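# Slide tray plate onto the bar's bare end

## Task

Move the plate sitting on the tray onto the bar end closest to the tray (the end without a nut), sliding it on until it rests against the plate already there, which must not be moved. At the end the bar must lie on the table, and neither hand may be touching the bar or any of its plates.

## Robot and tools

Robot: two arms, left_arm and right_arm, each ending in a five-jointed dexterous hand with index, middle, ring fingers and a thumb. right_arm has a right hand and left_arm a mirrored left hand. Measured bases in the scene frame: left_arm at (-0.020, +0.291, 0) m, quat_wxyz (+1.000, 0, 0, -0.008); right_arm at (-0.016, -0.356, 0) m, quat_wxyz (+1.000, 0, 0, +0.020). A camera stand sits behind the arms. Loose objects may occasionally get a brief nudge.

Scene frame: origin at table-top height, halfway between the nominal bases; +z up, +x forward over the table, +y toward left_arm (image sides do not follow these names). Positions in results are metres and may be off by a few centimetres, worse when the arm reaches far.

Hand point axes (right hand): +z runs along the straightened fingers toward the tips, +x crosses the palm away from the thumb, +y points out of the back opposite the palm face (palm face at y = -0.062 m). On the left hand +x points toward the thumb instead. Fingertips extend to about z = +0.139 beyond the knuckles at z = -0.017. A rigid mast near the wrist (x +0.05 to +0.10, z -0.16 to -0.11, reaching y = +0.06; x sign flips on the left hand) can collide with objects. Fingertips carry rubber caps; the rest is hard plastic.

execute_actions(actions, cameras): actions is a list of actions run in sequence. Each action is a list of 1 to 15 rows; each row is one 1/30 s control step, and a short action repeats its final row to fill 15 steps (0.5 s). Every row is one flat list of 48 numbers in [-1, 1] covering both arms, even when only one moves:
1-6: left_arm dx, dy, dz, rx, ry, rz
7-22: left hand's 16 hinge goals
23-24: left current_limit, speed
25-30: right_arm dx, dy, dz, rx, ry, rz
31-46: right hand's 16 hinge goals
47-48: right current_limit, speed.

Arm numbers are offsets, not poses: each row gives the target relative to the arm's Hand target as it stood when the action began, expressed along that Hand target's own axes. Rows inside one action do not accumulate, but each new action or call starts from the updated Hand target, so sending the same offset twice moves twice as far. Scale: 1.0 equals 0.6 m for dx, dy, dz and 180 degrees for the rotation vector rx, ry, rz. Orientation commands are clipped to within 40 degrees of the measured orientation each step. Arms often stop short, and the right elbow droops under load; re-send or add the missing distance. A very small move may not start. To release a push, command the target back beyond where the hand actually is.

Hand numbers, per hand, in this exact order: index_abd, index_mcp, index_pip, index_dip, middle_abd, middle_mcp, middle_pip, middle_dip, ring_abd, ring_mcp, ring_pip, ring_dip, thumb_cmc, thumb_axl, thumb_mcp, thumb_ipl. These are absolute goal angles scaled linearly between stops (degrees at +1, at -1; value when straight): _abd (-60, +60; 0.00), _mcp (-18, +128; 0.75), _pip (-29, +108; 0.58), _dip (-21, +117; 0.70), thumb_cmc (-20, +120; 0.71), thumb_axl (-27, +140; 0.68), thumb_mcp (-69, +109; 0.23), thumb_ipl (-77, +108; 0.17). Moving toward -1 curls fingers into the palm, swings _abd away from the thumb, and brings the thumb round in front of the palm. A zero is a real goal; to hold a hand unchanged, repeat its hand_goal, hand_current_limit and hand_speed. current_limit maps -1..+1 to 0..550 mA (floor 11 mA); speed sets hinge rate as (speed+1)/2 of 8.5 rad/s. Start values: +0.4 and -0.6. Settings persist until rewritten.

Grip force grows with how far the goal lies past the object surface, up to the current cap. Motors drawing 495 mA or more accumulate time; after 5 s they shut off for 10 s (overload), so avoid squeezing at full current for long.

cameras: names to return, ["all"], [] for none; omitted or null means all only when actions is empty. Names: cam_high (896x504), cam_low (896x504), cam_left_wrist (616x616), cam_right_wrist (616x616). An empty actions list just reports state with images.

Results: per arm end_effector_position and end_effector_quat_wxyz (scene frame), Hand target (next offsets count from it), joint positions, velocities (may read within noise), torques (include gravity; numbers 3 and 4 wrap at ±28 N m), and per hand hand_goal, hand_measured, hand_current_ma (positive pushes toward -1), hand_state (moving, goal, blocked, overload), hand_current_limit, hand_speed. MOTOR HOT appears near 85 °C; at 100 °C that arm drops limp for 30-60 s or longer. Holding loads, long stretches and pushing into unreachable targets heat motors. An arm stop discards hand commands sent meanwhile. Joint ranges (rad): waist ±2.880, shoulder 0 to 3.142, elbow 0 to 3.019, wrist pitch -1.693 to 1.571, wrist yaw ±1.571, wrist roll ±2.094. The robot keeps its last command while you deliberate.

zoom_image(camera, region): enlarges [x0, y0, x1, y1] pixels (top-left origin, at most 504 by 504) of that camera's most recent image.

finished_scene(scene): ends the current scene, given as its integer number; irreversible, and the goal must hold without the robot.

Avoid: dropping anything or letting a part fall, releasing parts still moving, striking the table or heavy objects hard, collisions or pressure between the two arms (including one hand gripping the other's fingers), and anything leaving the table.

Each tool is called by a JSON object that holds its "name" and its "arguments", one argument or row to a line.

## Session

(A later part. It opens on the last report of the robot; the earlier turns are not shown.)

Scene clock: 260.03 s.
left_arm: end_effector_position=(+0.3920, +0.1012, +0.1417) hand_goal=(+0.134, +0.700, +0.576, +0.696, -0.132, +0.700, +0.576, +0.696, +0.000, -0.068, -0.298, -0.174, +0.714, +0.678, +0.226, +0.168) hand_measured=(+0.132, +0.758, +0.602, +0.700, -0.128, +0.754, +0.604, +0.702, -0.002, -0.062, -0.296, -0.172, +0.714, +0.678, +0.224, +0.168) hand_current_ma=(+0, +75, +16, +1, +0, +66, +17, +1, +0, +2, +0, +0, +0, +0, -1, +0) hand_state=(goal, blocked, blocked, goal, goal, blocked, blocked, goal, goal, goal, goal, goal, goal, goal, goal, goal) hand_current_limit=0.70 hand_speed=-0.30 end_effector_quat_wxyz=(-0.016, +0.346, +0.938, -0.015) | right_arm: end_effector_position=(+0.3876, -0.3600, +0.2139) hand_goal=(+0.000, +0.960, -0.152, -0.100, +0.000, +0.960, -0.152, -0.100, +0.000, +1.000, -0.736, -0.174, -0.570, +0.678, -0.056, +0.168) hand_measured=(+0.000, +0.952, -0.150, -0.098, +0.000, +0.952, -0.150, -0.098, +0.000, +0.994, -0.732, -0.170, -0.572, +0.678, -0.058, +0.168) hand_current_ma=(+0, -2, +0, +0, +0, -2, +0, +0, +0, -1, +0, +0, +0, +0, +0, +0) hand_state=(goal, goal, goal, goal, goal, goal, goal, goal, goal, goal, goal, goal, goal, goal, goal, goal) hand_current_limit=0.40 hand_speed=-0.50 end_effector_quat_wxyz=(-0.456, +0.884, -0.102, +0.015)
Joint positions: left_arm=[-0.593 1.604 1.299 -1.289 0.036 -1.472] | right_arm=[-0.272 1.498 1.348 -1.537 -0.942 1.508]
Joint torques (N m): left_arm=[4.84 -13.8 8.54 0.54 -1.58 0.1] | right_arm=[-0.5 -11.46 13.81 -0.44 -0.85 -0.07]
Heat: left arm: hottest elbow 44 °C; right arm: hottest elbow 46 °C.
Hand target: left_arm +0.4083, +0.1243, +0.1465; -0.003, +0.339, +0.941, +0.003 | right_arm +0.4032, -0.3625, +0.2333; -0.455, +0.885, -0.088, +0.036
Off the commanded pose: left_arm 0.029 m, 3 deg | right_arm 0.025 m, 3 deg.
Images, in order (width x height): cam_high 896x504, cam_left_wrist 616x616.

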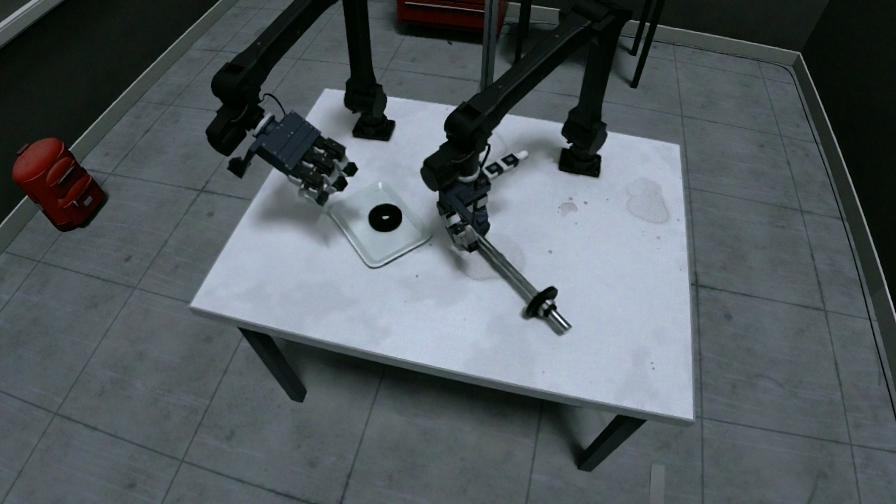

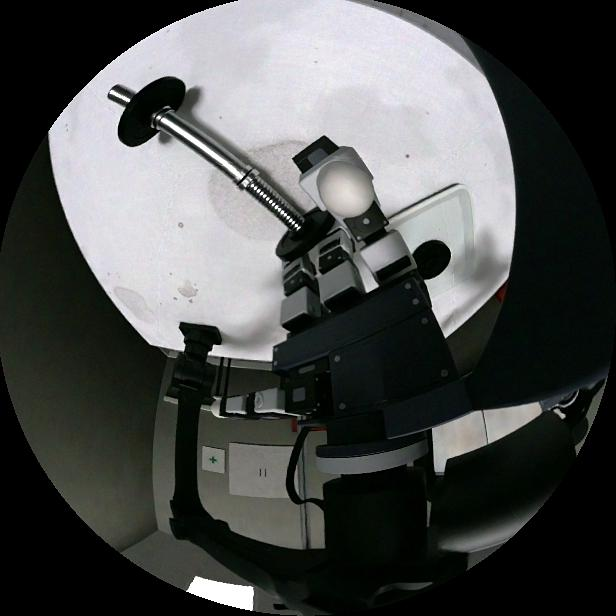

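{"name": "execute_actions", "arguments": {
  "actions": [
    [[0,0.0333,0,0,0,0, 0.133,0.70,0.576,0.696,-0.133,0.70,0.576,0.696,0,-0.068,-0.299,-0.174,0.714,0.677,0.226,0.168,0.7,-0.3, 0,0,0,0,0,0, 0,0.959,-0.153,-0.101,0,0.959,-0.153,-0.101,0,1,-0.737,-0.174,-0.571,0.677,-0.056,0.168,0.4,-0.5]],
    [[0,0.0333,0,0,0,0, 0.133,0.68,0.56,0.696,-0.133,0.68,0.56,0.696,0,-0.068,-0.299,-0.174,0.714,0.677,0.226,0.168,0.7,-0.3, 0,0,0,0,0,0, 0,0.959,-0.153,-0.101,0,0.959,-0.153,-0.101,0,1,-0.737,-0.174,-0.571,0.677,-0.056,0.168,0.4,-0.5]]
  ],
  "cameras": ["cam_high","cam_left_wrist"]
}}

{"name": "zoom_image", "arguments": {
  "camera": "cam_high",
  "region": [420, 160, 600, 340]
}}

Scene clock: 266.13 s.
left_arm: end_effector_position=(+0.4190, +0.1464, +0.1428) hand_goal=(+0.134, +0.680, +0.560, +0.696, -0.132, +0.680, +0.560, +0.696, +0.000, -0.068, -0.298, -0.174, +0.714, +0.678, +0.226, +0.168) hand_measured=(+0.132, +0.738, +0.590, +0.704, -0.130, +0.746, +0.596, +0.704, -0.002, -0.060, -0.296, -0.172, +0.714, +0.678, +0.224, +0.168) hand_current_ma=(+0, +77, +21, +2, +0, +95, +29, +2, +0, +2, +0, +0, +0, +0, -1, +0) hand_state=(goal, blocked, blocked, goal, goal, blocked, blocked, goal, goal, goal, goal, goal, goal, goal, goal, goal) hand_current_limit=0.70 hand_speed=-0.30 end_effector_quat_wxyz=(-0.013, +0.338, +0.941, -0.008) | right_arm: end_effector_position=(+0.3876, -0.3600, +0.2139) hand_goal=(+0.000, +0.960, -0.152, -0.100, +0.000, +0.960, -0.152, -0.100, +0.000, +1.000, -0.736, -0.174, -0.570, +0.678, -0.056, +0.168) hand_measured=(+0.000, +0.952, -0.150, -0.098, +0.000, +0.952, -0.150, -0.098, +0.000, +0.994, -0.732, -0.170, -0.572, +0.678, -0.058, +0.168) hand_current_ma=(+0, -2, +0, +0, +0, -2, +0, +0, +0, -1, +0, +0, +0, +0, +0, +0) hand_state=(goal, goal, goal, goal, goal, goal, goal, goal, goal, goal, goal, goal, goal, goal, goal, goal) hand_current_limit=0.40 hand_speed=-0.50 end_effector_quat_wxyz=(-0.456, +0.884, -0.102, +0.015)
Joint positions: left_arm=[-0.484 1.604 1.299 -1.289 0.02 -1.38] | right_arm=[-0.272 1.498 1.348 -1.537 -0.942 1.508]
Joint torques (N m): left_arm=[2.55 -12.51 9.95 0.65 -1.09 0.11] | right_arm=[-0.5 -11.4 13.83 -0.49 -0.86 -0.06]
Heat: left arm: hottest elbow 44 °C; right arm: hottest elbow 47 °C.
Hand target: left_arm +0.4337, +0.1552, +0.1466; -0.003, +0.338, +0.941, +0.003 | right_arm +0.4032, -0.3625, +0.2333; -0.455, +0.885, -0.088, +0.036
Off the commanded pose: left_arm 0.018 m, 2 deg | right_arm 0.025 m, 3 deg.
Images, in order (width x height): cam_high 896x504, cam_left_wrist 616x616.

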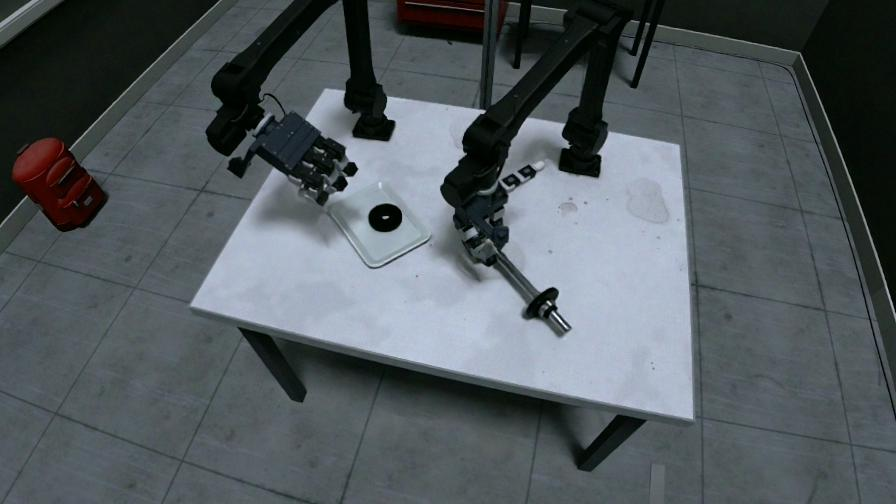

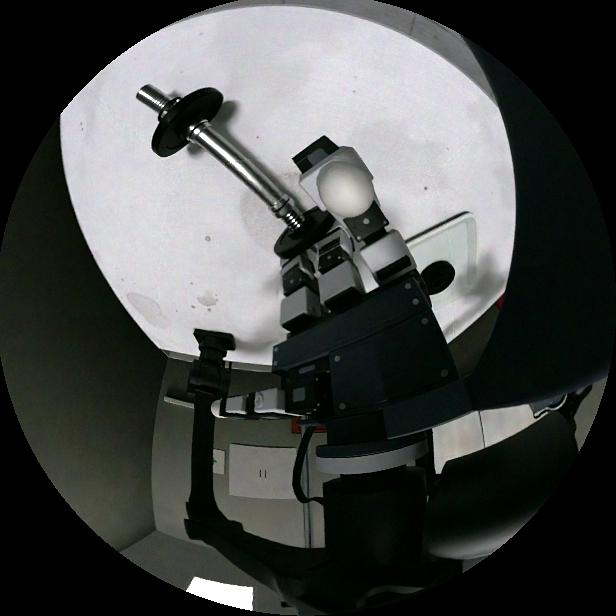

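Scaled by 2.800.

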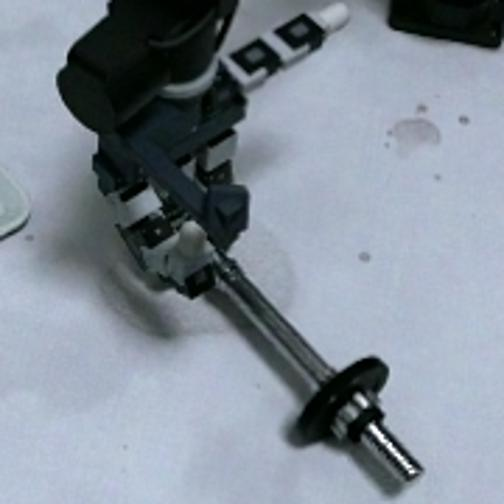

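{"name": "execute_actions", "arguments": {
  "actions": [
    [[0,0.025,0,0,0,0, 0.133,0.68,0.56,0.696,-0.133,0.68,0.56,0.696,0,-0.068,-0.299,-0.174,0.714,0.677,0.226,0.168,0.7,-0.3, 0,0,0,0,0,0, 0,0.959,-0.153,-0.101,0,0.959,-0.153,-0.101,0,1,-0.737,-0.174,-0.571,0.677,-0.056,0.168,0.4,-0.5]]
  ],
  "cameras": ["cam_left_wrist","cam_high"]
}}

{"name": "zoom_image", "arguments": {
  "camera": "cam_left_wrist",
  "region": [120, 60, 380, 280]
}}

Scene clock: 269.17 s.
left_arm: end_effector_position=(+0.4212, +0.1475, +0.1417) hand_goal=(+0.134, +0.680, +0.560, +0.696, -0.132, +0.680, +0.560, +0.696, +0.000, -0.068, -0.298, -0.174, +0.714, +0.678, +0.226, +0.168) hand_measured=(+0.134, +0.740, +0.590, +0.704, -0.130, +0.746, +0.596, +0.704, -0.002, -0.060, -0.296, -0.172, +0.714, +0.678, +0.224, +0.168) hand_current_ma=(+0, +83, +21, +2, +0, +95, +29, +2, +0, +2, +0, +0, +0, +0, -1, +0) hand_state=(goal, blocked, blocked, goal, goal, blocked, blocked, goal, goal, goal, goal, goal, goal, goal, goal, goal) hand_current_limit=0.70 hand_speed=-0.30 end_effector_quat_wxyz=(-0.014, +0.346, +0.938, -0.014) | right_arm: end_effector_position=(+0.3876, -0.3600, +0.2139) hand_goal=(+0.000, +0.960, -0.152, -0.100, +0.000, +0.960, -0.152, -0.100, +0.000, +1.000, -0.736, -0.174, -0.570, +0.678, -0.056, +0.168) hand_measured=(+0.000, +0.952, -0.150, -0.098, +0.000, +0.952, -0.150, -0.098, +0.000, +0.994, -0.732, -0.170, -0.572, +0.678, -0.058, +0.168) hand_current_ma=(+0, -2, +0, +0, +0, -2, +0, +0, +0, -1, +0, +0, +0, +0, +0, +0) hand_state=(goal, goal, goal, goal, goal, goal, goal, goal, goal, goal, goal, goal, goal, goal, goal, goal) hand_current_limit=0.40 hand_speed=-0.50 end_effector_quat_wxyz=(-0.456, +0.884, -0.102, +0.015)
Joint positions: left_arm=[-0.476 1.605 1.299 -1.289 0.032 -1.356] | right_arm=[-0.272 1.498 1.348 -1.537 -0.942 1.508]
Joint torques (N m): left_arm=[4.6 -12.4 10.78 0.46 -1.52 0.16] | right_arm=[-0.5 -11.4 13.79 -0.47 -0.86 -0.06]
Heat: left arm: hottest elbow 44 °C; right arm: hottest elbow 47 °C.
Hand target: left_arm +0.4433, +0.1668, +0.1466; -0.003, +0.338, +0.941, +0.003 | right_arm +0.4032, -0.3625, +0.2333; -0.455, +0.885, -0.088, +0.036
Off the commanded pose: left_arm 0.030 m, 2 deg | right_arm 0.025 m, 3 deg.
Images, in order (width x height): cam_high 896x504, cam_left_wrist 616x616.

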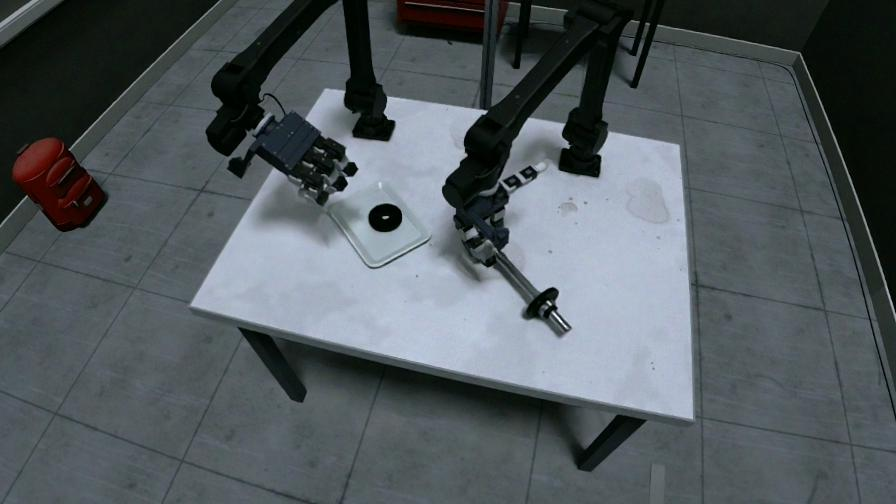

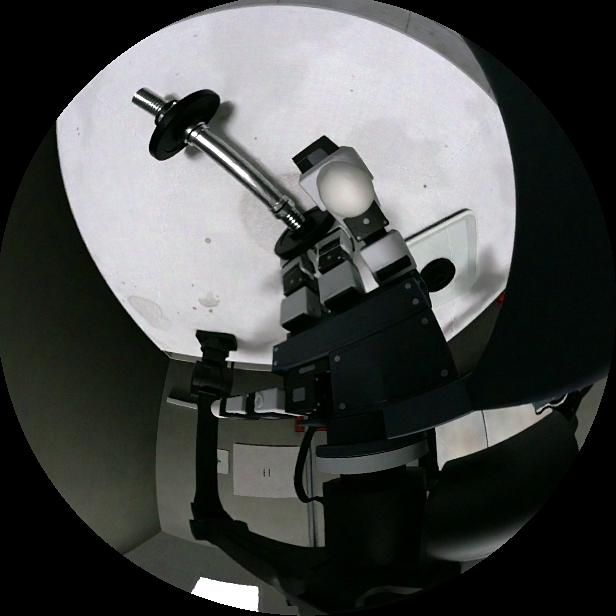

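Scaled by 1.938 from the camera's 616x616 image, which has a finer 880x880 frame.

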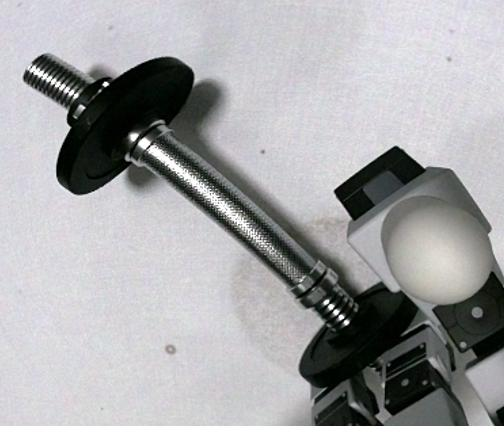

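{"name": "execute_actions", "arguments": {
  "actions": [
    [[0,0.01,0,0,0,0, 0.133,0.60,0.55,0.696,-0.133,0.60,0.55,0.696,0,-0.068,-0.299,-0.174,0.714,0.677,0.226,0.168,0.7,-0.5, 0,0,0,0,0,0, 0,0.959,-0.153,-0.101,0,0.959,-0.153,-0.101,0,1,-0.737,-0.174,-0.571,0.677,-0.056,0.168,0.4,-0.5]]
  ],
  "cameras": ["cam_left_wrist"]
}}

{"name": "zoom_image", "arguments": {
  "camera": "cam_left_wrist",
  "region": [120, 60, 380, 280]
}}

Scene clock: 274.17 s.
left_arm: end_effector_position=(+0.4233, +0.1504, +0.1409) hand_goal=(+0.134, +0.600, +0.550, +0.696, -0.132, +0.600, +0.550, +0.696, +0.000, -0.068, -0.298, -0.174, +0.714, +0.678, +0.226, +0.168) hand_measured=(+0.134, +0.716, +0.590, +0.704, -0.130, +0.720, +0.596, +0.704, -0.002, -0.060, -0.296, -0.172, +0.714, +0.678, +0.224, +0.168) hand_current_ma=(+0, +268, +36, +2, +0, +278, +45, +2, +0, +2, +0, +0, +0, +0, -1, +0) hand_state=(goal, blocked, blocked, goal, goal, blocked, blocked, goal, goal, goal, goal, goal, goal, goal, goal, goal) hand_current_limit=0.70 hand_speed=-0.50 end_effector_quat_wxyz=(-0.014, +0.348, +0.937, -0.017) | right_arm: end_effector_position=(+0.3876, -0.3600, +0.2139) hand_goal=(+0.000, +0.960, -0.152, -0.100, +0.000, +0.960, -0.152, -0.100, +0.000, +1.000, -0.736, -0.174, -0.570, +0.678, -0.056, +0.168) hand_measured=(+0.000, +0.952, -0.150, -0.098, +0.000, +0.952, -0.150, -0.098, +0.000, +0.994, -0.732, -0.170, -0.572, +0.678, -0.058, +0.168) hand_current_ma=(+0, -2, +0, +0, +0, -2, +0, +0, +0, -1, +0, +0, +0, +0, +0, +0) hand_state=(goal, goal, goal, goal, goal, goal, goal, goal, goal, goal, goal, goal, goal, goal, goal, goal) hand_current_limit=0.40 hand_speed=-0.50 end_effector_quat_wxyz=(-0.456, +0.884, -0.102, +0.015)
Joint positions: left_arm=[-0.466 1.605 1.299 -1.289 0.037 -1.342] | right_arm=[-0.272 1.498 1.348 -1.537 -0.942 1.508]
Joint torques (N m): left_arm=[4.48 -12.34 11.17 0.39 -1.66 0.11] | right_arm=[-0.56 -11.28 13.78 -0.47 -0.85 -0.07]
Heat: left arm: hottest elbow 44 °C; right arm: hottest elbow 47 °C.
Hand target: left_arm +0.4471, +0.1714, +0.1466; -0.004, +0.338, +0.941, +0.003 | right_arm +0.4032, -0.3625, +0.2333; -0.455, +0.885, -0.088, +0.036
Off the commanded pose: left_arm 0.032 m, 3 deg | right_arm 0.025 m, 3 deg.
Images, in order (width x height): cam_left_wrist 616x616.

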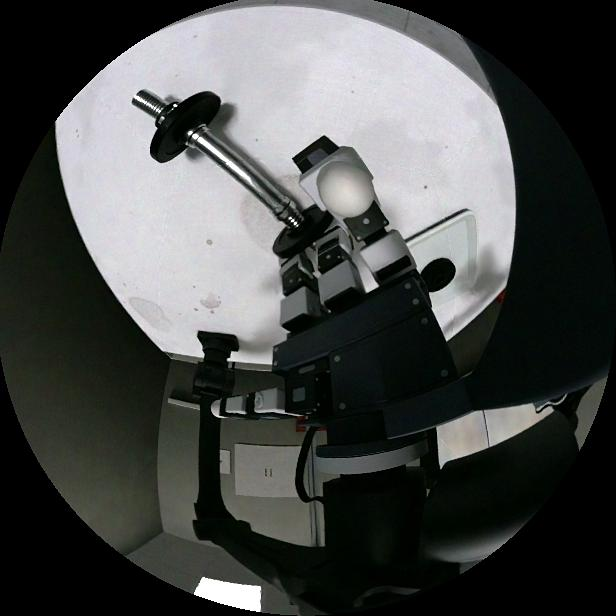

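Scaled by 1.938 from the camera's 616x616 image, which has a finer 880x880 frame.

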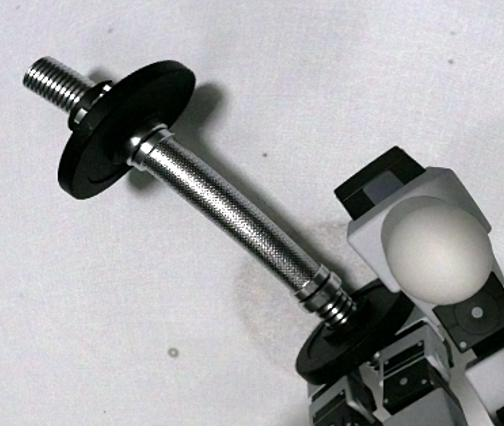

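{"name": "execute_actions", "arguments": {
  "actions": [
    [[0,0.01,0,0,0,0, 0.133,0.58,0.54,0.696,-0.133,0.58,0.54,0.696,0,-0.068,-0.299,-0.174,0.714,0.677,0.226,0.168,0.8,-0.5, 0,0,0,0,0,0, 0,0.959,-0.153,-0.101,0,0.959,-0.153,-0.101,0,1,-0.737,-0.174,-0.571,0.677,-0.056,0.168,0.4,-0.5]],
    [[0,0.008,0,0,0,0, 0.133,0.58,0.54,0.696,-0.133,0.58,0.54,0.696,0,-0.068,-0.299,-0.174,0.714,0.677,0.226,0.168,0.7,-0.5, 0,0,0,0,0,0, 0,0.959,-0.153,-0.101,0,0.959,-0.153,-0.101,0,1,-0.737,-0.174,-0.571,0.677,-0.056,0.168,0.4,-0.5]]
  ],
  "cameras": ["cam_left_wrist"]
}}

{"name": "zoom_image", "arguments": {
  "camera": "cam_left_wrist",
  "region": [120, 60, 380, 280]
}}

Scene clock: 280.73 s.
left_arm: end_effector_position=(+0.4275, +0.1592, +0.1395) hand_goal=(+0.134, +0.580, +0.540, +0.696, -0.132, +0.580, +0.540, +0.696, +0.000, -0.068, -0.298, -0.174, +0.714, +0.678, +0.226, +0.168) hand_measured=(+0.136, +0.694, +0.590, +0.704, -0.134, +0.708, +0.596, +0.706, -0.002, -0.060, -0.296, -0.172, +0.714, +0.678, +0.224, +0.168) hand_current_ma=(+0, +256, +53, +2, +0, +320, +64, +3, +0, +2, +0, +0, +0, +0, -1, +0) hand_state=(goal, blocked, blocked, goal, goal, blocked, blocked, goal, goal, goal, goal, goal, goal, goal, goal, goal) hand_current_limit=0.70 hand_speed=-0.50 end_effector_quat_wxyz=(-0.016, +0.347, +0.938, -0.019) | right_arm: end_effector_position=(+0.3876, -0.3600, +0.2139) hand_goal=(+0.000, +0.960, -0.152, -0.100, +0.000, +0.960, -0.152, -0.100, +0.000, +1.000, -0.736, -0.174, -0.570, +0.678, -0.056, +0.168) hand_measured=(+0.000, +0.952, -0.150, -0.098, +0.000, +0.952, -0.150, -0.098, +0.000, +0.994, -0.732, -0.170, -0.572, +0.678, -0.058, +0.168) hand_current_ma=(+0, -2, +0, +0, +0, -2, +0, +0, +0, -1, +0, +0, +0, +0, +0, +0) hand_state=(goal, goal, goal, goal, goal, goal, goal, goal, goal, goal, goal, goal, goal, goal, goal, goal) hand_current_limit=0.40 hand_speed=-0.50 end_effector_quat_wxyz=(-0.456, +0.884, -0.102, +0.015)
Joint positions: left_arm=[-0.443 1.608 1.299 -1.289 0.042 -1.321] | right_arm=[-0.272 1.498 1.348 -1.537 -0.942 1.508]
Joint torques (N m): left_arm=[4.31 -12.69 11.73 0.51 -1.84 0.17] | right_arm=[-0.56 -11.4 13.79 -0.47 -0.85 -0.06]
Heat: left arm: hottest elbow 45 °C; right arm: hottest elbow 47 °C.
Hand target: left_arm +0.4539, +0.1798, +0.1466; -0.004, +0.338, +0.941, +0.003 | right_arm +0.4032, -0.3625, +0.2333; -0.455, +0.885, -0.088, +0.036
Off the commanded pose: left_arm 0.034 m, 3 deg | right_arm 0.025 m, 3 deg.
Images, in order (width x height): cam_left_wrist 616x616.

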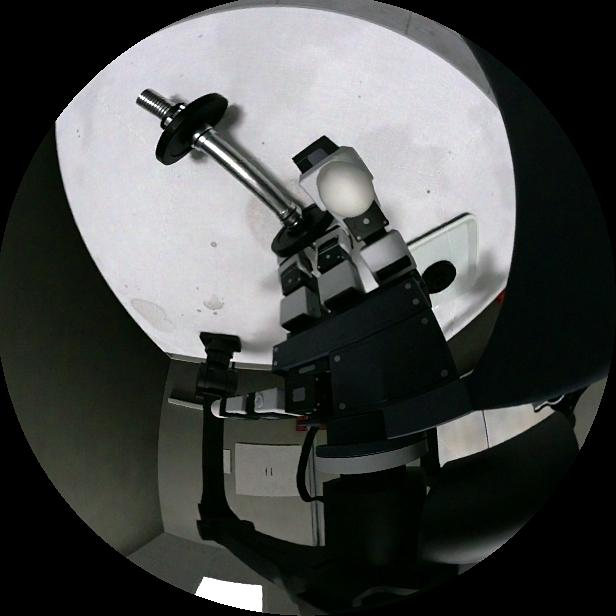

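Scaled by 1.938 from the camera's 616x616 image, which has a finer 880x880 frame.

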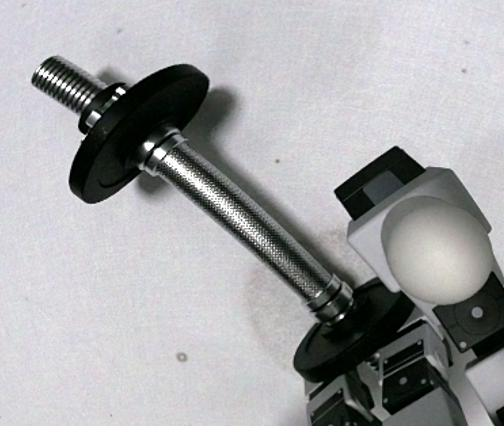

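{"name": "execute_actions", "arguments": {
  "actions": [
    [[0,0.012,0,0,0,0, 0.133,0.58,0.54,0.696,-0.133,0.58,0.54,0.696,0,-0.068,-0.299,-0.174,0.714,0.677,0.226,0.168,0.7,-0.5, 0,0,0,0,0,0, 0,0.959,-0.153,-0.101,0,0.959,-0.153,-0.101,0,1,-0.737,-0.174,-0.571,0.677,-0.056,0.168,0.4,-0.5]]
  ],
  "cameras": ["cam_left_wrist","cam_high","cam_low"]
}}

{"name": "zoom_image", "arguments": {
  "camera": "cam_left_wrist",
  "region": [120, 60, 380, 280]
}}

{"name": "zoom_image", "arguments": {
  "camera": "cam_low",
  "region": [500, 240, 780, 360]
}}

Scene clock: 287.53 s.
left_arm: end_effector_position=(+0.4301, +0.1646, +0.1384) hand_goal=(+0.134, +0.580, +0.540, +0.696, -0.132, +0.580, +0.540, +0.696, +0.000, -0.068, -0.298, -0.174, +0.714, +0.678, +0.226, +0.168) hand_measured=(+0.134, +0.686, +0.590, +0.708, -0.134, +0.708, +0.596, +0.708, -0.002, -0.060, -0.296, -0.172, +0.714, +0.678, +0.224, +0.168) hand_current_ma=(+0, +222, +53, +4, +0, +320, +64, +3, +0, +2, +0, +0, +0, +0, -1, +0) hand_state=(goal, blocked, blocked, goal, goal, blocked, blocked, goal, goal, goal, goal, goal, goal, goal, goal, goal) hand_current_limit=0.70 hand_speed=-0.50 end_effector_quat_wxyz=(-0.017, +0.347, +0.938, -0.020) | right_arm: end_effector_position=(+0.3876, -0.3600, +0.2139) hand_goal=(+0.000, +0.960, -0.152, -0.100, +0.000, +0.960, -0.152, -0.100, +0.000, +1.000, -0.736, -0.174, -0.570, +0.678, -0.056, +0.168) hand_measured=(+0.000, +0.952, -0.150, -0.098, +0.000, +0.952, -0.150, -0.098, +0.000, +0.994, -0.732, -0.170, -0.572, +0.678, -0.058, +0.168) hand_current_ma=(+0, -2, +0, +0, +0, -2, +0, +0, +0, -1, +0, +0, +0, +0, +0, +0) hand_state=(goal, goal, goal, goal, goal, goal, goal, goal, goal, goal, goal, goal, goal, goal, goal, goal) hand_current_limit=0.40 hand_speed=-0.50 end_effector_quat_wxyz=(-0.456, +0.884, -0.102, +0.015)
Joint positions: left_arm=[-0.43 1.61 1.299 -1.29 0.042 -1.307] | right_arm=[-0.272 1.498 1.348 -1.537 -0.942 1.508]
Joint torques (N m): left_arm=[5.07 -11.52 12.16 0.29 -1.91 0.1] | right_arm=[-0.5 -11.34 13.79 -0.49 -0.85 -0.07]
Heat: left arm: hottest elbow 45 °C; right arm: hottest elbow 47 °C.
Hand target: left_arm +0.4585, +0.1853, +0.1467; -0.004, +0.339, +0.941, +0.003 | right_arm +0.4032, -0.3625, +0.2333; -0.455, +0.885, -0.088, +0.036
Off the commanded pose: left_arm 0.036 m, 3 deg | right_arm 0.025 m, 3 deg.
Images, in order (width x height): cam_high 896x504, cam_low 896x504, cam_left_wrist 616x616.

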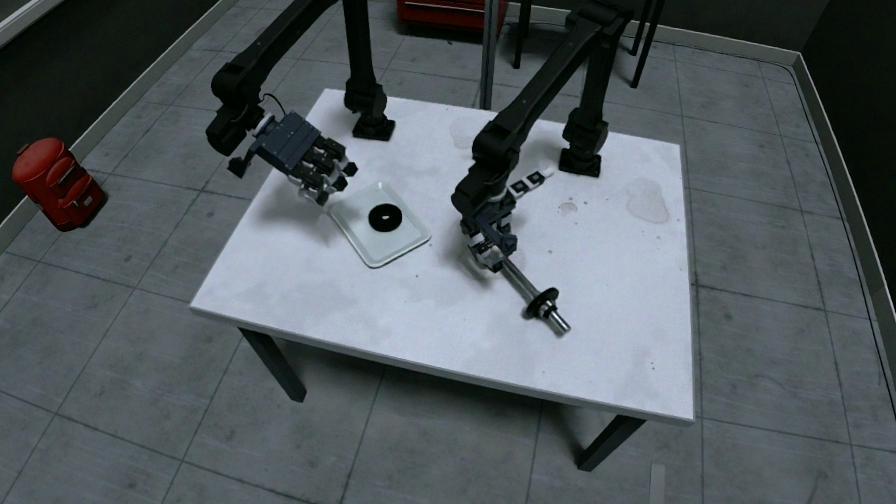

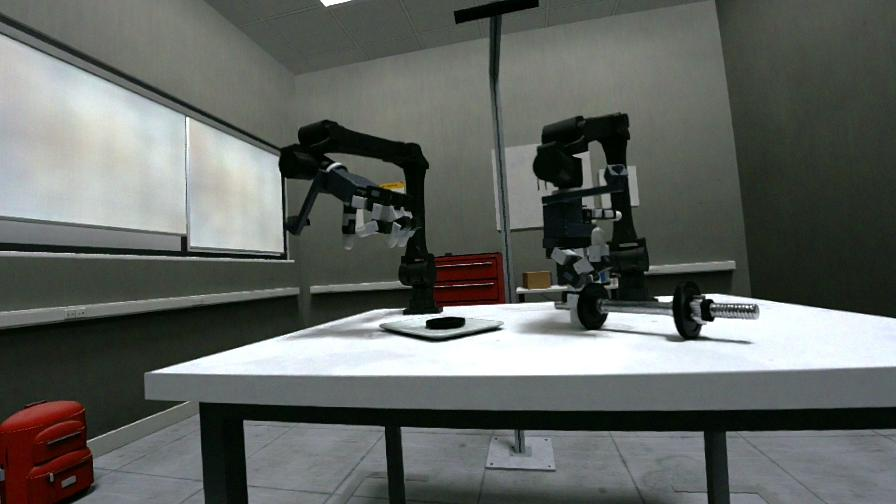

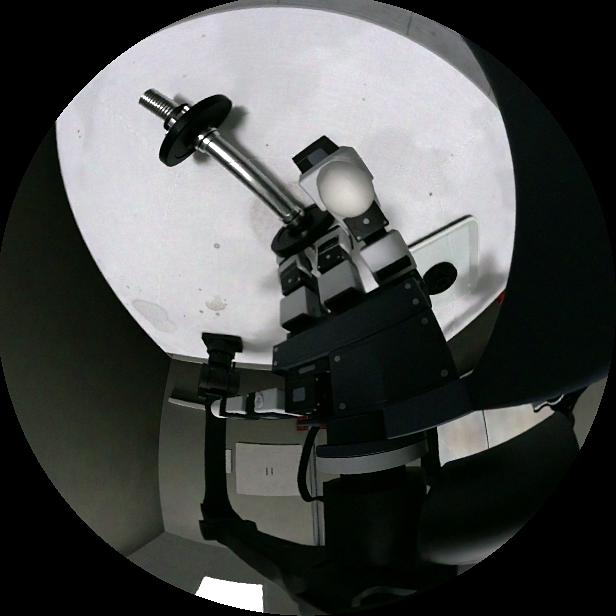

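Scaled by 1.938 from the camera's 616x616 image, which has a finer 880x880 frame.

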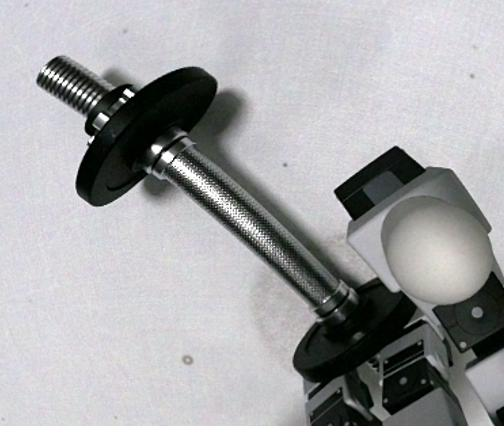

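Scaled by 1.800.

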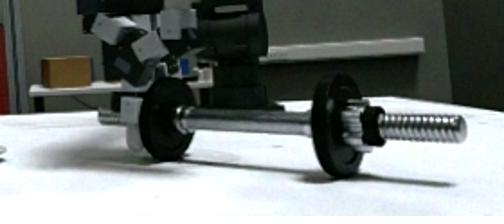

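{"name": "execute_actions", "arguments": {
  "actions": [
    [[0,-0.05,0,0,0,0, 0.133,0.754,0.576,0.696,-0.133,0.754,0.576,0.696,0,-0.068,-0.299,-0.174,0.714,0.677,0.226,0.168,0.4,-0.3, 0,0,0,0,0,0, 0,0.959,-0.153,-0.101,0,0.959,-0.153,-0.101,0,1,-0.737,-0.174,-0.571,0.677,-0.056,0.168,0.4,-0.5]],
    [[0,-0.10,0,0,0,0, 0.133,0.754,0.576,0.696,-0.133,0.754,0.576,0.696,0,-0.068,-0.299,-0.174,0.714,0.677,0.226,0.168,0.4,-0.3, 0,0,0,0,0,0, 0,0.959,-0.153,-0.101,0,0.959,-0.153,-0.101,0,1,-0.737,-0.174,-0.571,0.677,-0.056,0.168,0.4,-0.5]],
    [[0,-0.03,-0.12,0,0,0, 0,0.754,0.576,0.696,0,0.754,0.576,0.696,0,-0.068,-0.299,-0.174,0.714,0.677,0.226,0.168,0.4,-0.3, 0,0,0,0,0,0, 0,0.959,-0.153,-0.101,0,0.959,-0.153,-0.101,0,1,-0.737,-0.174,-0.571,0.677,-0.056,0.168,0.4,-0.5]],
    [[0,0,-0.16,0,0,0, 0,-0.479,0.576,0.696,0,-0.479,0.576,0.696,0,-0.479,0.576,0.696,0.714,0.677,0.226,0.168,0.4,-0.3, 0,0,0,0,0,0, 0,0.959,-0.153,-0.101,0,0.959,-0.153,-0.101,0,1,-0.737,-0.174,-0.571,0.677,-0.056,0.168,0.4,-0.5]]
  ],
  "cameras": ["cam_left_wrist","cam_high","cam_low","cam_right_wrist"]
}}

{"name": "zoom_image", "arguments": {
  "camera": "cam_high",
  "region": [320, 170, 440, 280]
}}

{"name": "zoom_image", "arguments": {
  "camera": "cam_high",
  "region": [450, 200, 590, 340]
}}

Scene clock: 304.37 s.
left_arm: end_effector_position=(+0.3823, +0.1097, +0.2931) hand_goal=(+0.000, -0.478, +0.576, +0.696, +0.000, -0.478, +0.576, +0.696, +0.000, -0.478, +0.576, +0.696, +0.714, +0.678, +0.226, +0.168) hand_measured=(+0.002, -0.456, +0.576, +0.698, -0.002, -0.458, +0.578, +0.698, -0.002, -0.460, +0.576, +0.694, +0.714, +0.678, +0.222, +0.168) hand_current_ma=(+0, +13, +0, +0, +0, +11, +0, +0, +0, +10, +0, +0, +0, +0, -1, +0) hand_state=(goal, blocked, goal, goal, goal, blocked, goal, goal, goal, goal, goal, goal, goal, goal, goal, goal) hand_current_limit=0.40 hand_speed=-0.30 end_effector_quat_wxyz=(-0.024, +0.341, +0.940, +0.009) | right_arm: end_effector_position=(+0.3876, -0.3600, +0.2139) hand_goal=(+0.000, +0.960, -0.152, -0.100, +0.000, +0.960, -0.152, -0.100, +0.000, +1.000, -0.736, -0.174, -0.570, +0.678, -0.056, +0.168) hand_measured=(+0.000, +0.952, -0.150, -0.098, +0.000, +0.952, -0.150, -0.098, +0.000, +0.994, -0.732, -0.170, -0.572, +0.678, -0.058, +0.168) hand_current_ma=(+0, -2, +0, +0, +0, -2, +0, +0, +0, -1, +0, +0, +0, +0, +0, +0) hand_state=(goal, goal, goal, goal, goal, goal, goal, goal, goal, goal, goal, goal, goal, goal, goal, goal) hand_current_limit=0.40 hand_speed=-0.50 end_effector_quat_wxyz=(-0.456, +0.884, -0.102, +0.015)
Joint positions: left_arm=[-0.605 1.548 1.622 -1.697 -0.005 -1.495] | right_arm=[-0.272 1.498 1.348 -1.537 -0.942 1.508]
Joint torques (N m): left_arm=[-0.67 -12.1 14.32 -0.1 -0.26 -0.24] | right_arm=[-0.5 -11.4 13.75 -0.47 -0.86 -0.07]
Heat: left arm: hottest elbow 46 °C; right arm: hottest elbow 47 °C.
Hand target: left_arm +0.3905, +0.1006, +0.3143; -0.004, +0.338, +0.941, +0.003 | right_arm +0.4032, -0.3625, +0.2333; -0.455, +0.885, -0.088, +0.036
Off the commanded pose: left_arm 0.025 m, 3 deg | right_arm 0.025 m, 3 deg.
joint sent to its limit (left arm) — joint 4 (wrist pitch), lower limit. The joint targets still meet the commanded pose.

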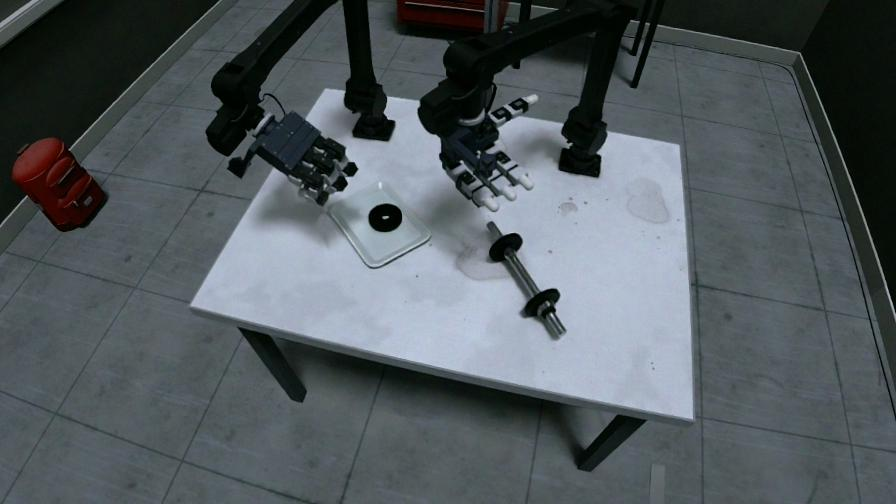

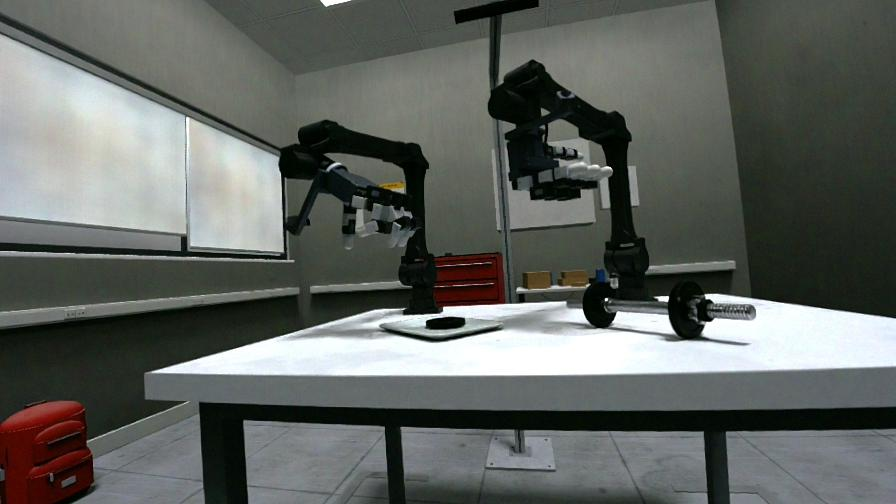

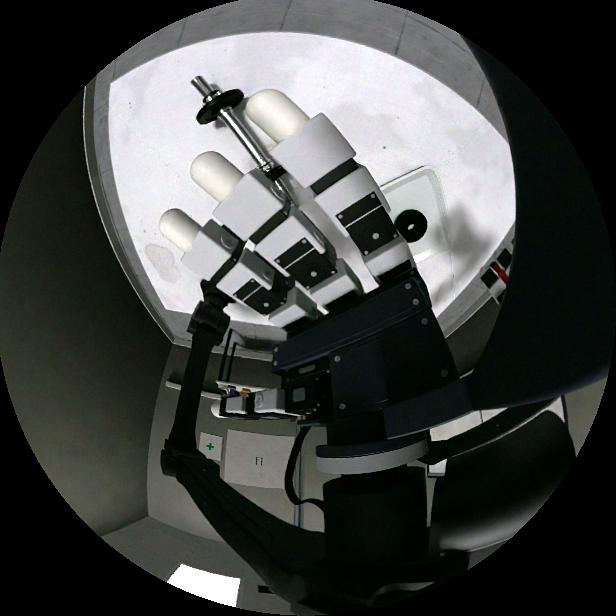

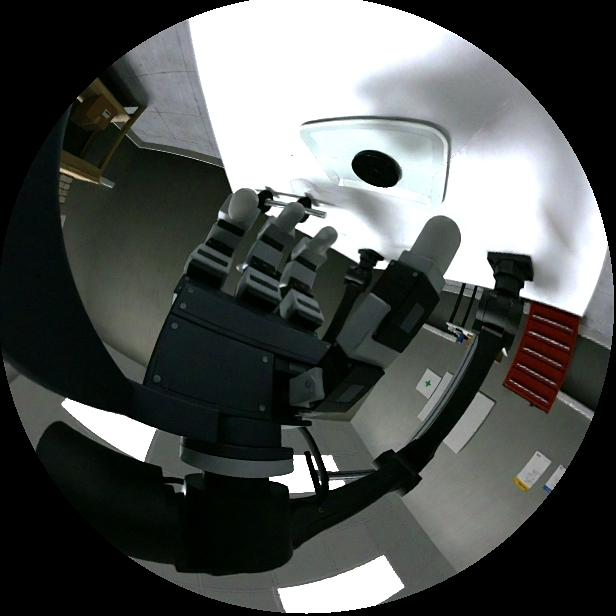

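Scaled by 4.200.

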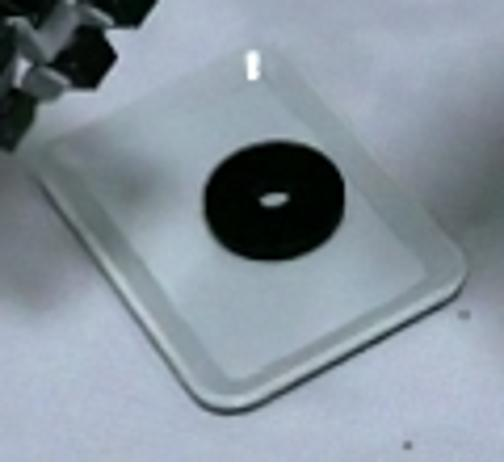

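Scaled by 3.600.

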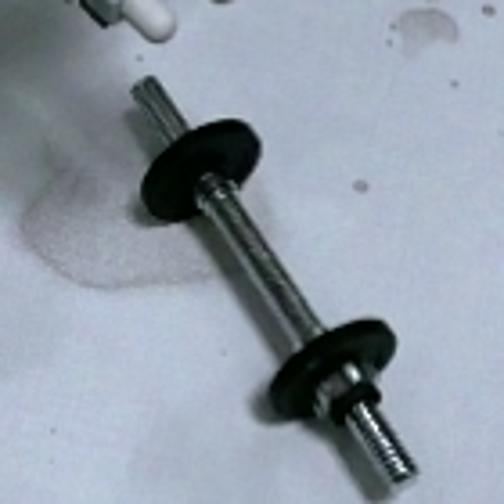

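{"name": "execute_actions", "arguments": {
  "actions": [
    [[-0.0133,0.16,0,0,0,0, 0,-0.479,0.576,0.696,0,-0.479,0.576,0.696,0,-0.479,0.576,0.696,0.714,0.677,0.226,0.168,0.4,-0.3, -0.045,0.016,0.10,0,0,0, 0,0.959,-0.153,-0.101,0,0.959,-0.153,-0.101,0,1,-0.737,-0.174,-0.571,0.677,-0.056,0.168,0.4,-0.5]],
    [[-0.0133,0.16,0,0,0,0, 0,-0.479,0.576,0.696,0,-0.479,0.576,0.696,0,-0.479,0.576,0.696,0.714,0.677,0.226,0.168,0.4,-0.3, -0.045,0.016,0.10,0,0,0, 0,0.959,-0.153,-0.101,0,0.959,-0.153,-0.101,0,1,-0.737,-0.174,-0.571,0.677,-0.056,0.168,0.4,-0.5]],
    [[-0.0133,0.16,0,0,0,0, 0,-0.479,0.576,0.696,0,-0.479,0.576,0.696,0,-0.479,0.576,0.696,0.714,0.677,0.226,0.168,0.4,-0.3, -0.045,0.016,0.10,0,0,0, 0,0.959,-0.153,-0.101,0,0.959,-0.153,-0.101,0,1,-0.737,-0.174,-0.571,0.677,-0.056,0.168,0.4,-0.5]],
    [[-0.0133,0.16,0,0,0,0.066, 0,-0.479,0.576,0.696,0,-0.479,0.576,0.696,0,-0.479,0.576,0.696,0.714,0.677,0.226,0.168,0.4,-0.3, 0,0,0.015,0,0,0, 0,0.959,-0.153,-0.101,0,0.959,-0.153,-0.101,0,1,-0.737,-0.174,-0.571,0.677,-0.056,0.168,0.4,-0.5]]
  ],
  "cameras": ["cam_high","cam_low"]
}}

{"name": "zoom_image", "arguments": {
  "camera": "cam_high",
  "region": [320, 150, 440, 280]
}}

Scene clock: 342.47 s.
left_arm: end_effector_position=(+0.6442, +0.3789, +0.2881) hand_goal=(+0.000, -0.478, +0.576, +0.696, +0.000, -0.478, +0.576, +0.696, +0.000, -0.478, +0.576, +0.696, +0.714, +0.678, +0.226, +0.168) hand_measured=(+0.002, -0.456, +0.576, +0.698, -0.002, -0.458, +0.578, +0.698, -0.002, -0.460, +0.576, +0.694, +0.714, +0.678, +0.222, +0.168) hand_current_ma=(+0, +12, +0, +0, +0, +11, +0, +0, +0, +10, +0, +0, +0, +0, -1, +0) hand_state=(goal, blocked, goal, goal, goal, goal, goal, goal, goal, goal, goal, goal, goal, goal, goal, goal) hand_current_limit=0.40 hand_speed=-0.30 end_effector_quat_wxyz=(+0.019, +0.432, +0.901, +0.025) | right_arm: end_effector_position=(+0.3455, -0.2169, +0.0978) hand_goal=(+0.000, +0.960, -0.152, -0.100, +0.000, +0.960, -0.152, -0.100, +0.000, +1.000, -0.736, -0.174, -0.570, +0.678, -0.056, +0.168) hand_measured=(+0.000, +0.952, -0.150, -0.098, +0.000, +0.952, -0.150, -0.098, +0.000, +0.994, -0.734, -0.170, -0.572, +0.678, -0.058, +0.168) hand_current_ma=(+0, -2, +0, +0, +0, -2, +0, +0, +0, -1, +0, +0, +0, +0, +0, +0) hand_state=(goal, goal, goal, goal, goal, goal, goal, goal, goal, goal, goal, goal, goal, goal, goal, goal) hand_current_limit=0.40 hand_speed=-0.50 end_effector_quat_wxyz=(-0.454, +0.886, -0.094, +0.028)
Joint positions: left_arm=[0.037 1.946 2.137 -1.706 -0.027 -0.656] | right_arm=[0.081 1.363 0.877 -0.709 -0.889 2.084]
Joint torques (N m): left_arm=[0.56 -18.67 15.12 0.59 -0.15 0.02] | right_arm=[0.26 -10.17 8.32 1.52 -0.49 0.09]
Heat: left arm: hottest elbow 52 °C; right arm: hottest elbow 47 °C.
Hand target: left_arm +0.6597, +0.3763, +0.3153; -0.004, +0.434, +0.901, +0.003 | right_arm +0.3471, -0.2123, +0.1011; -0.455, +0.885, -0.088, +0.036
Off the commanded pose: left_arm 0.031 m, 4 deg | right_arm 0.006 m, 1 deg.
joint sent to its limit (left arm) — joint 4 (wrist pitch), lower limit. The joint targets are off in orientation, not in position.
Images, in order (width x height): cam_high 896x504, cam_low 896x504.

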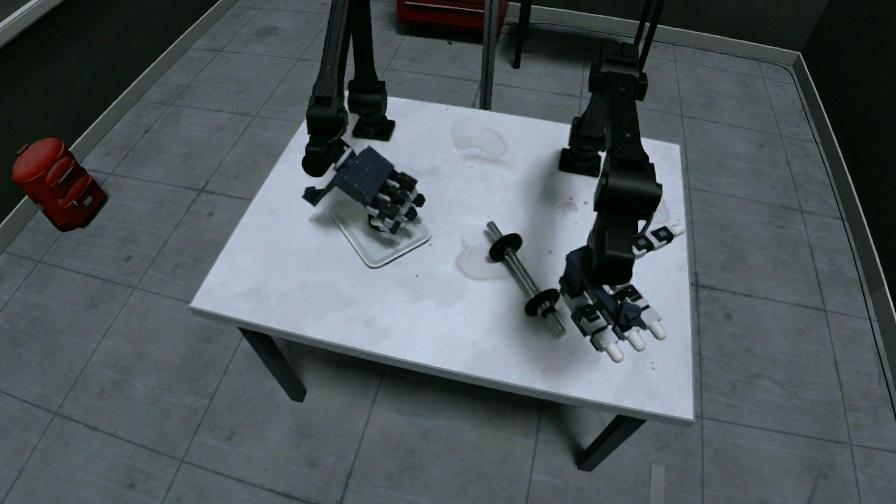

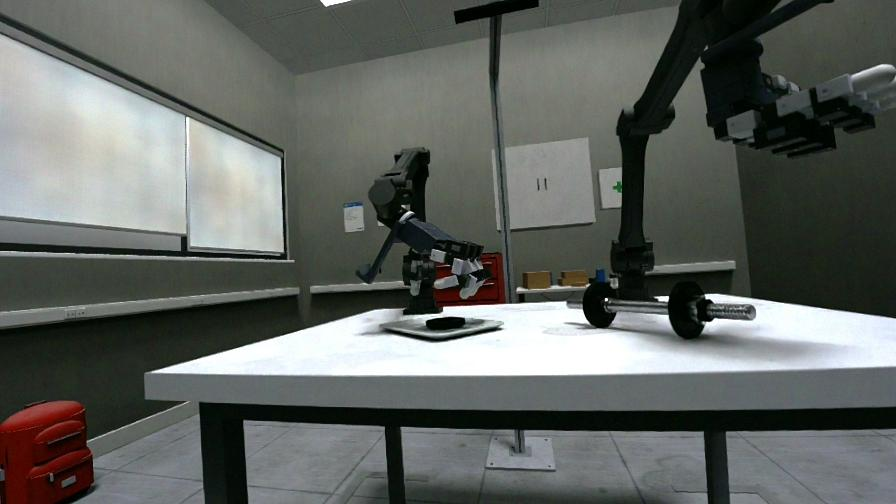

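Scaled by 3.877.

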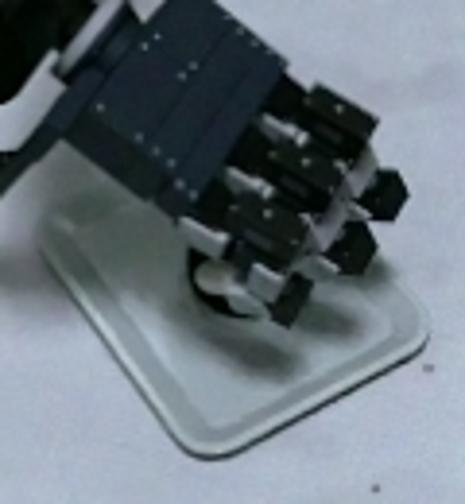

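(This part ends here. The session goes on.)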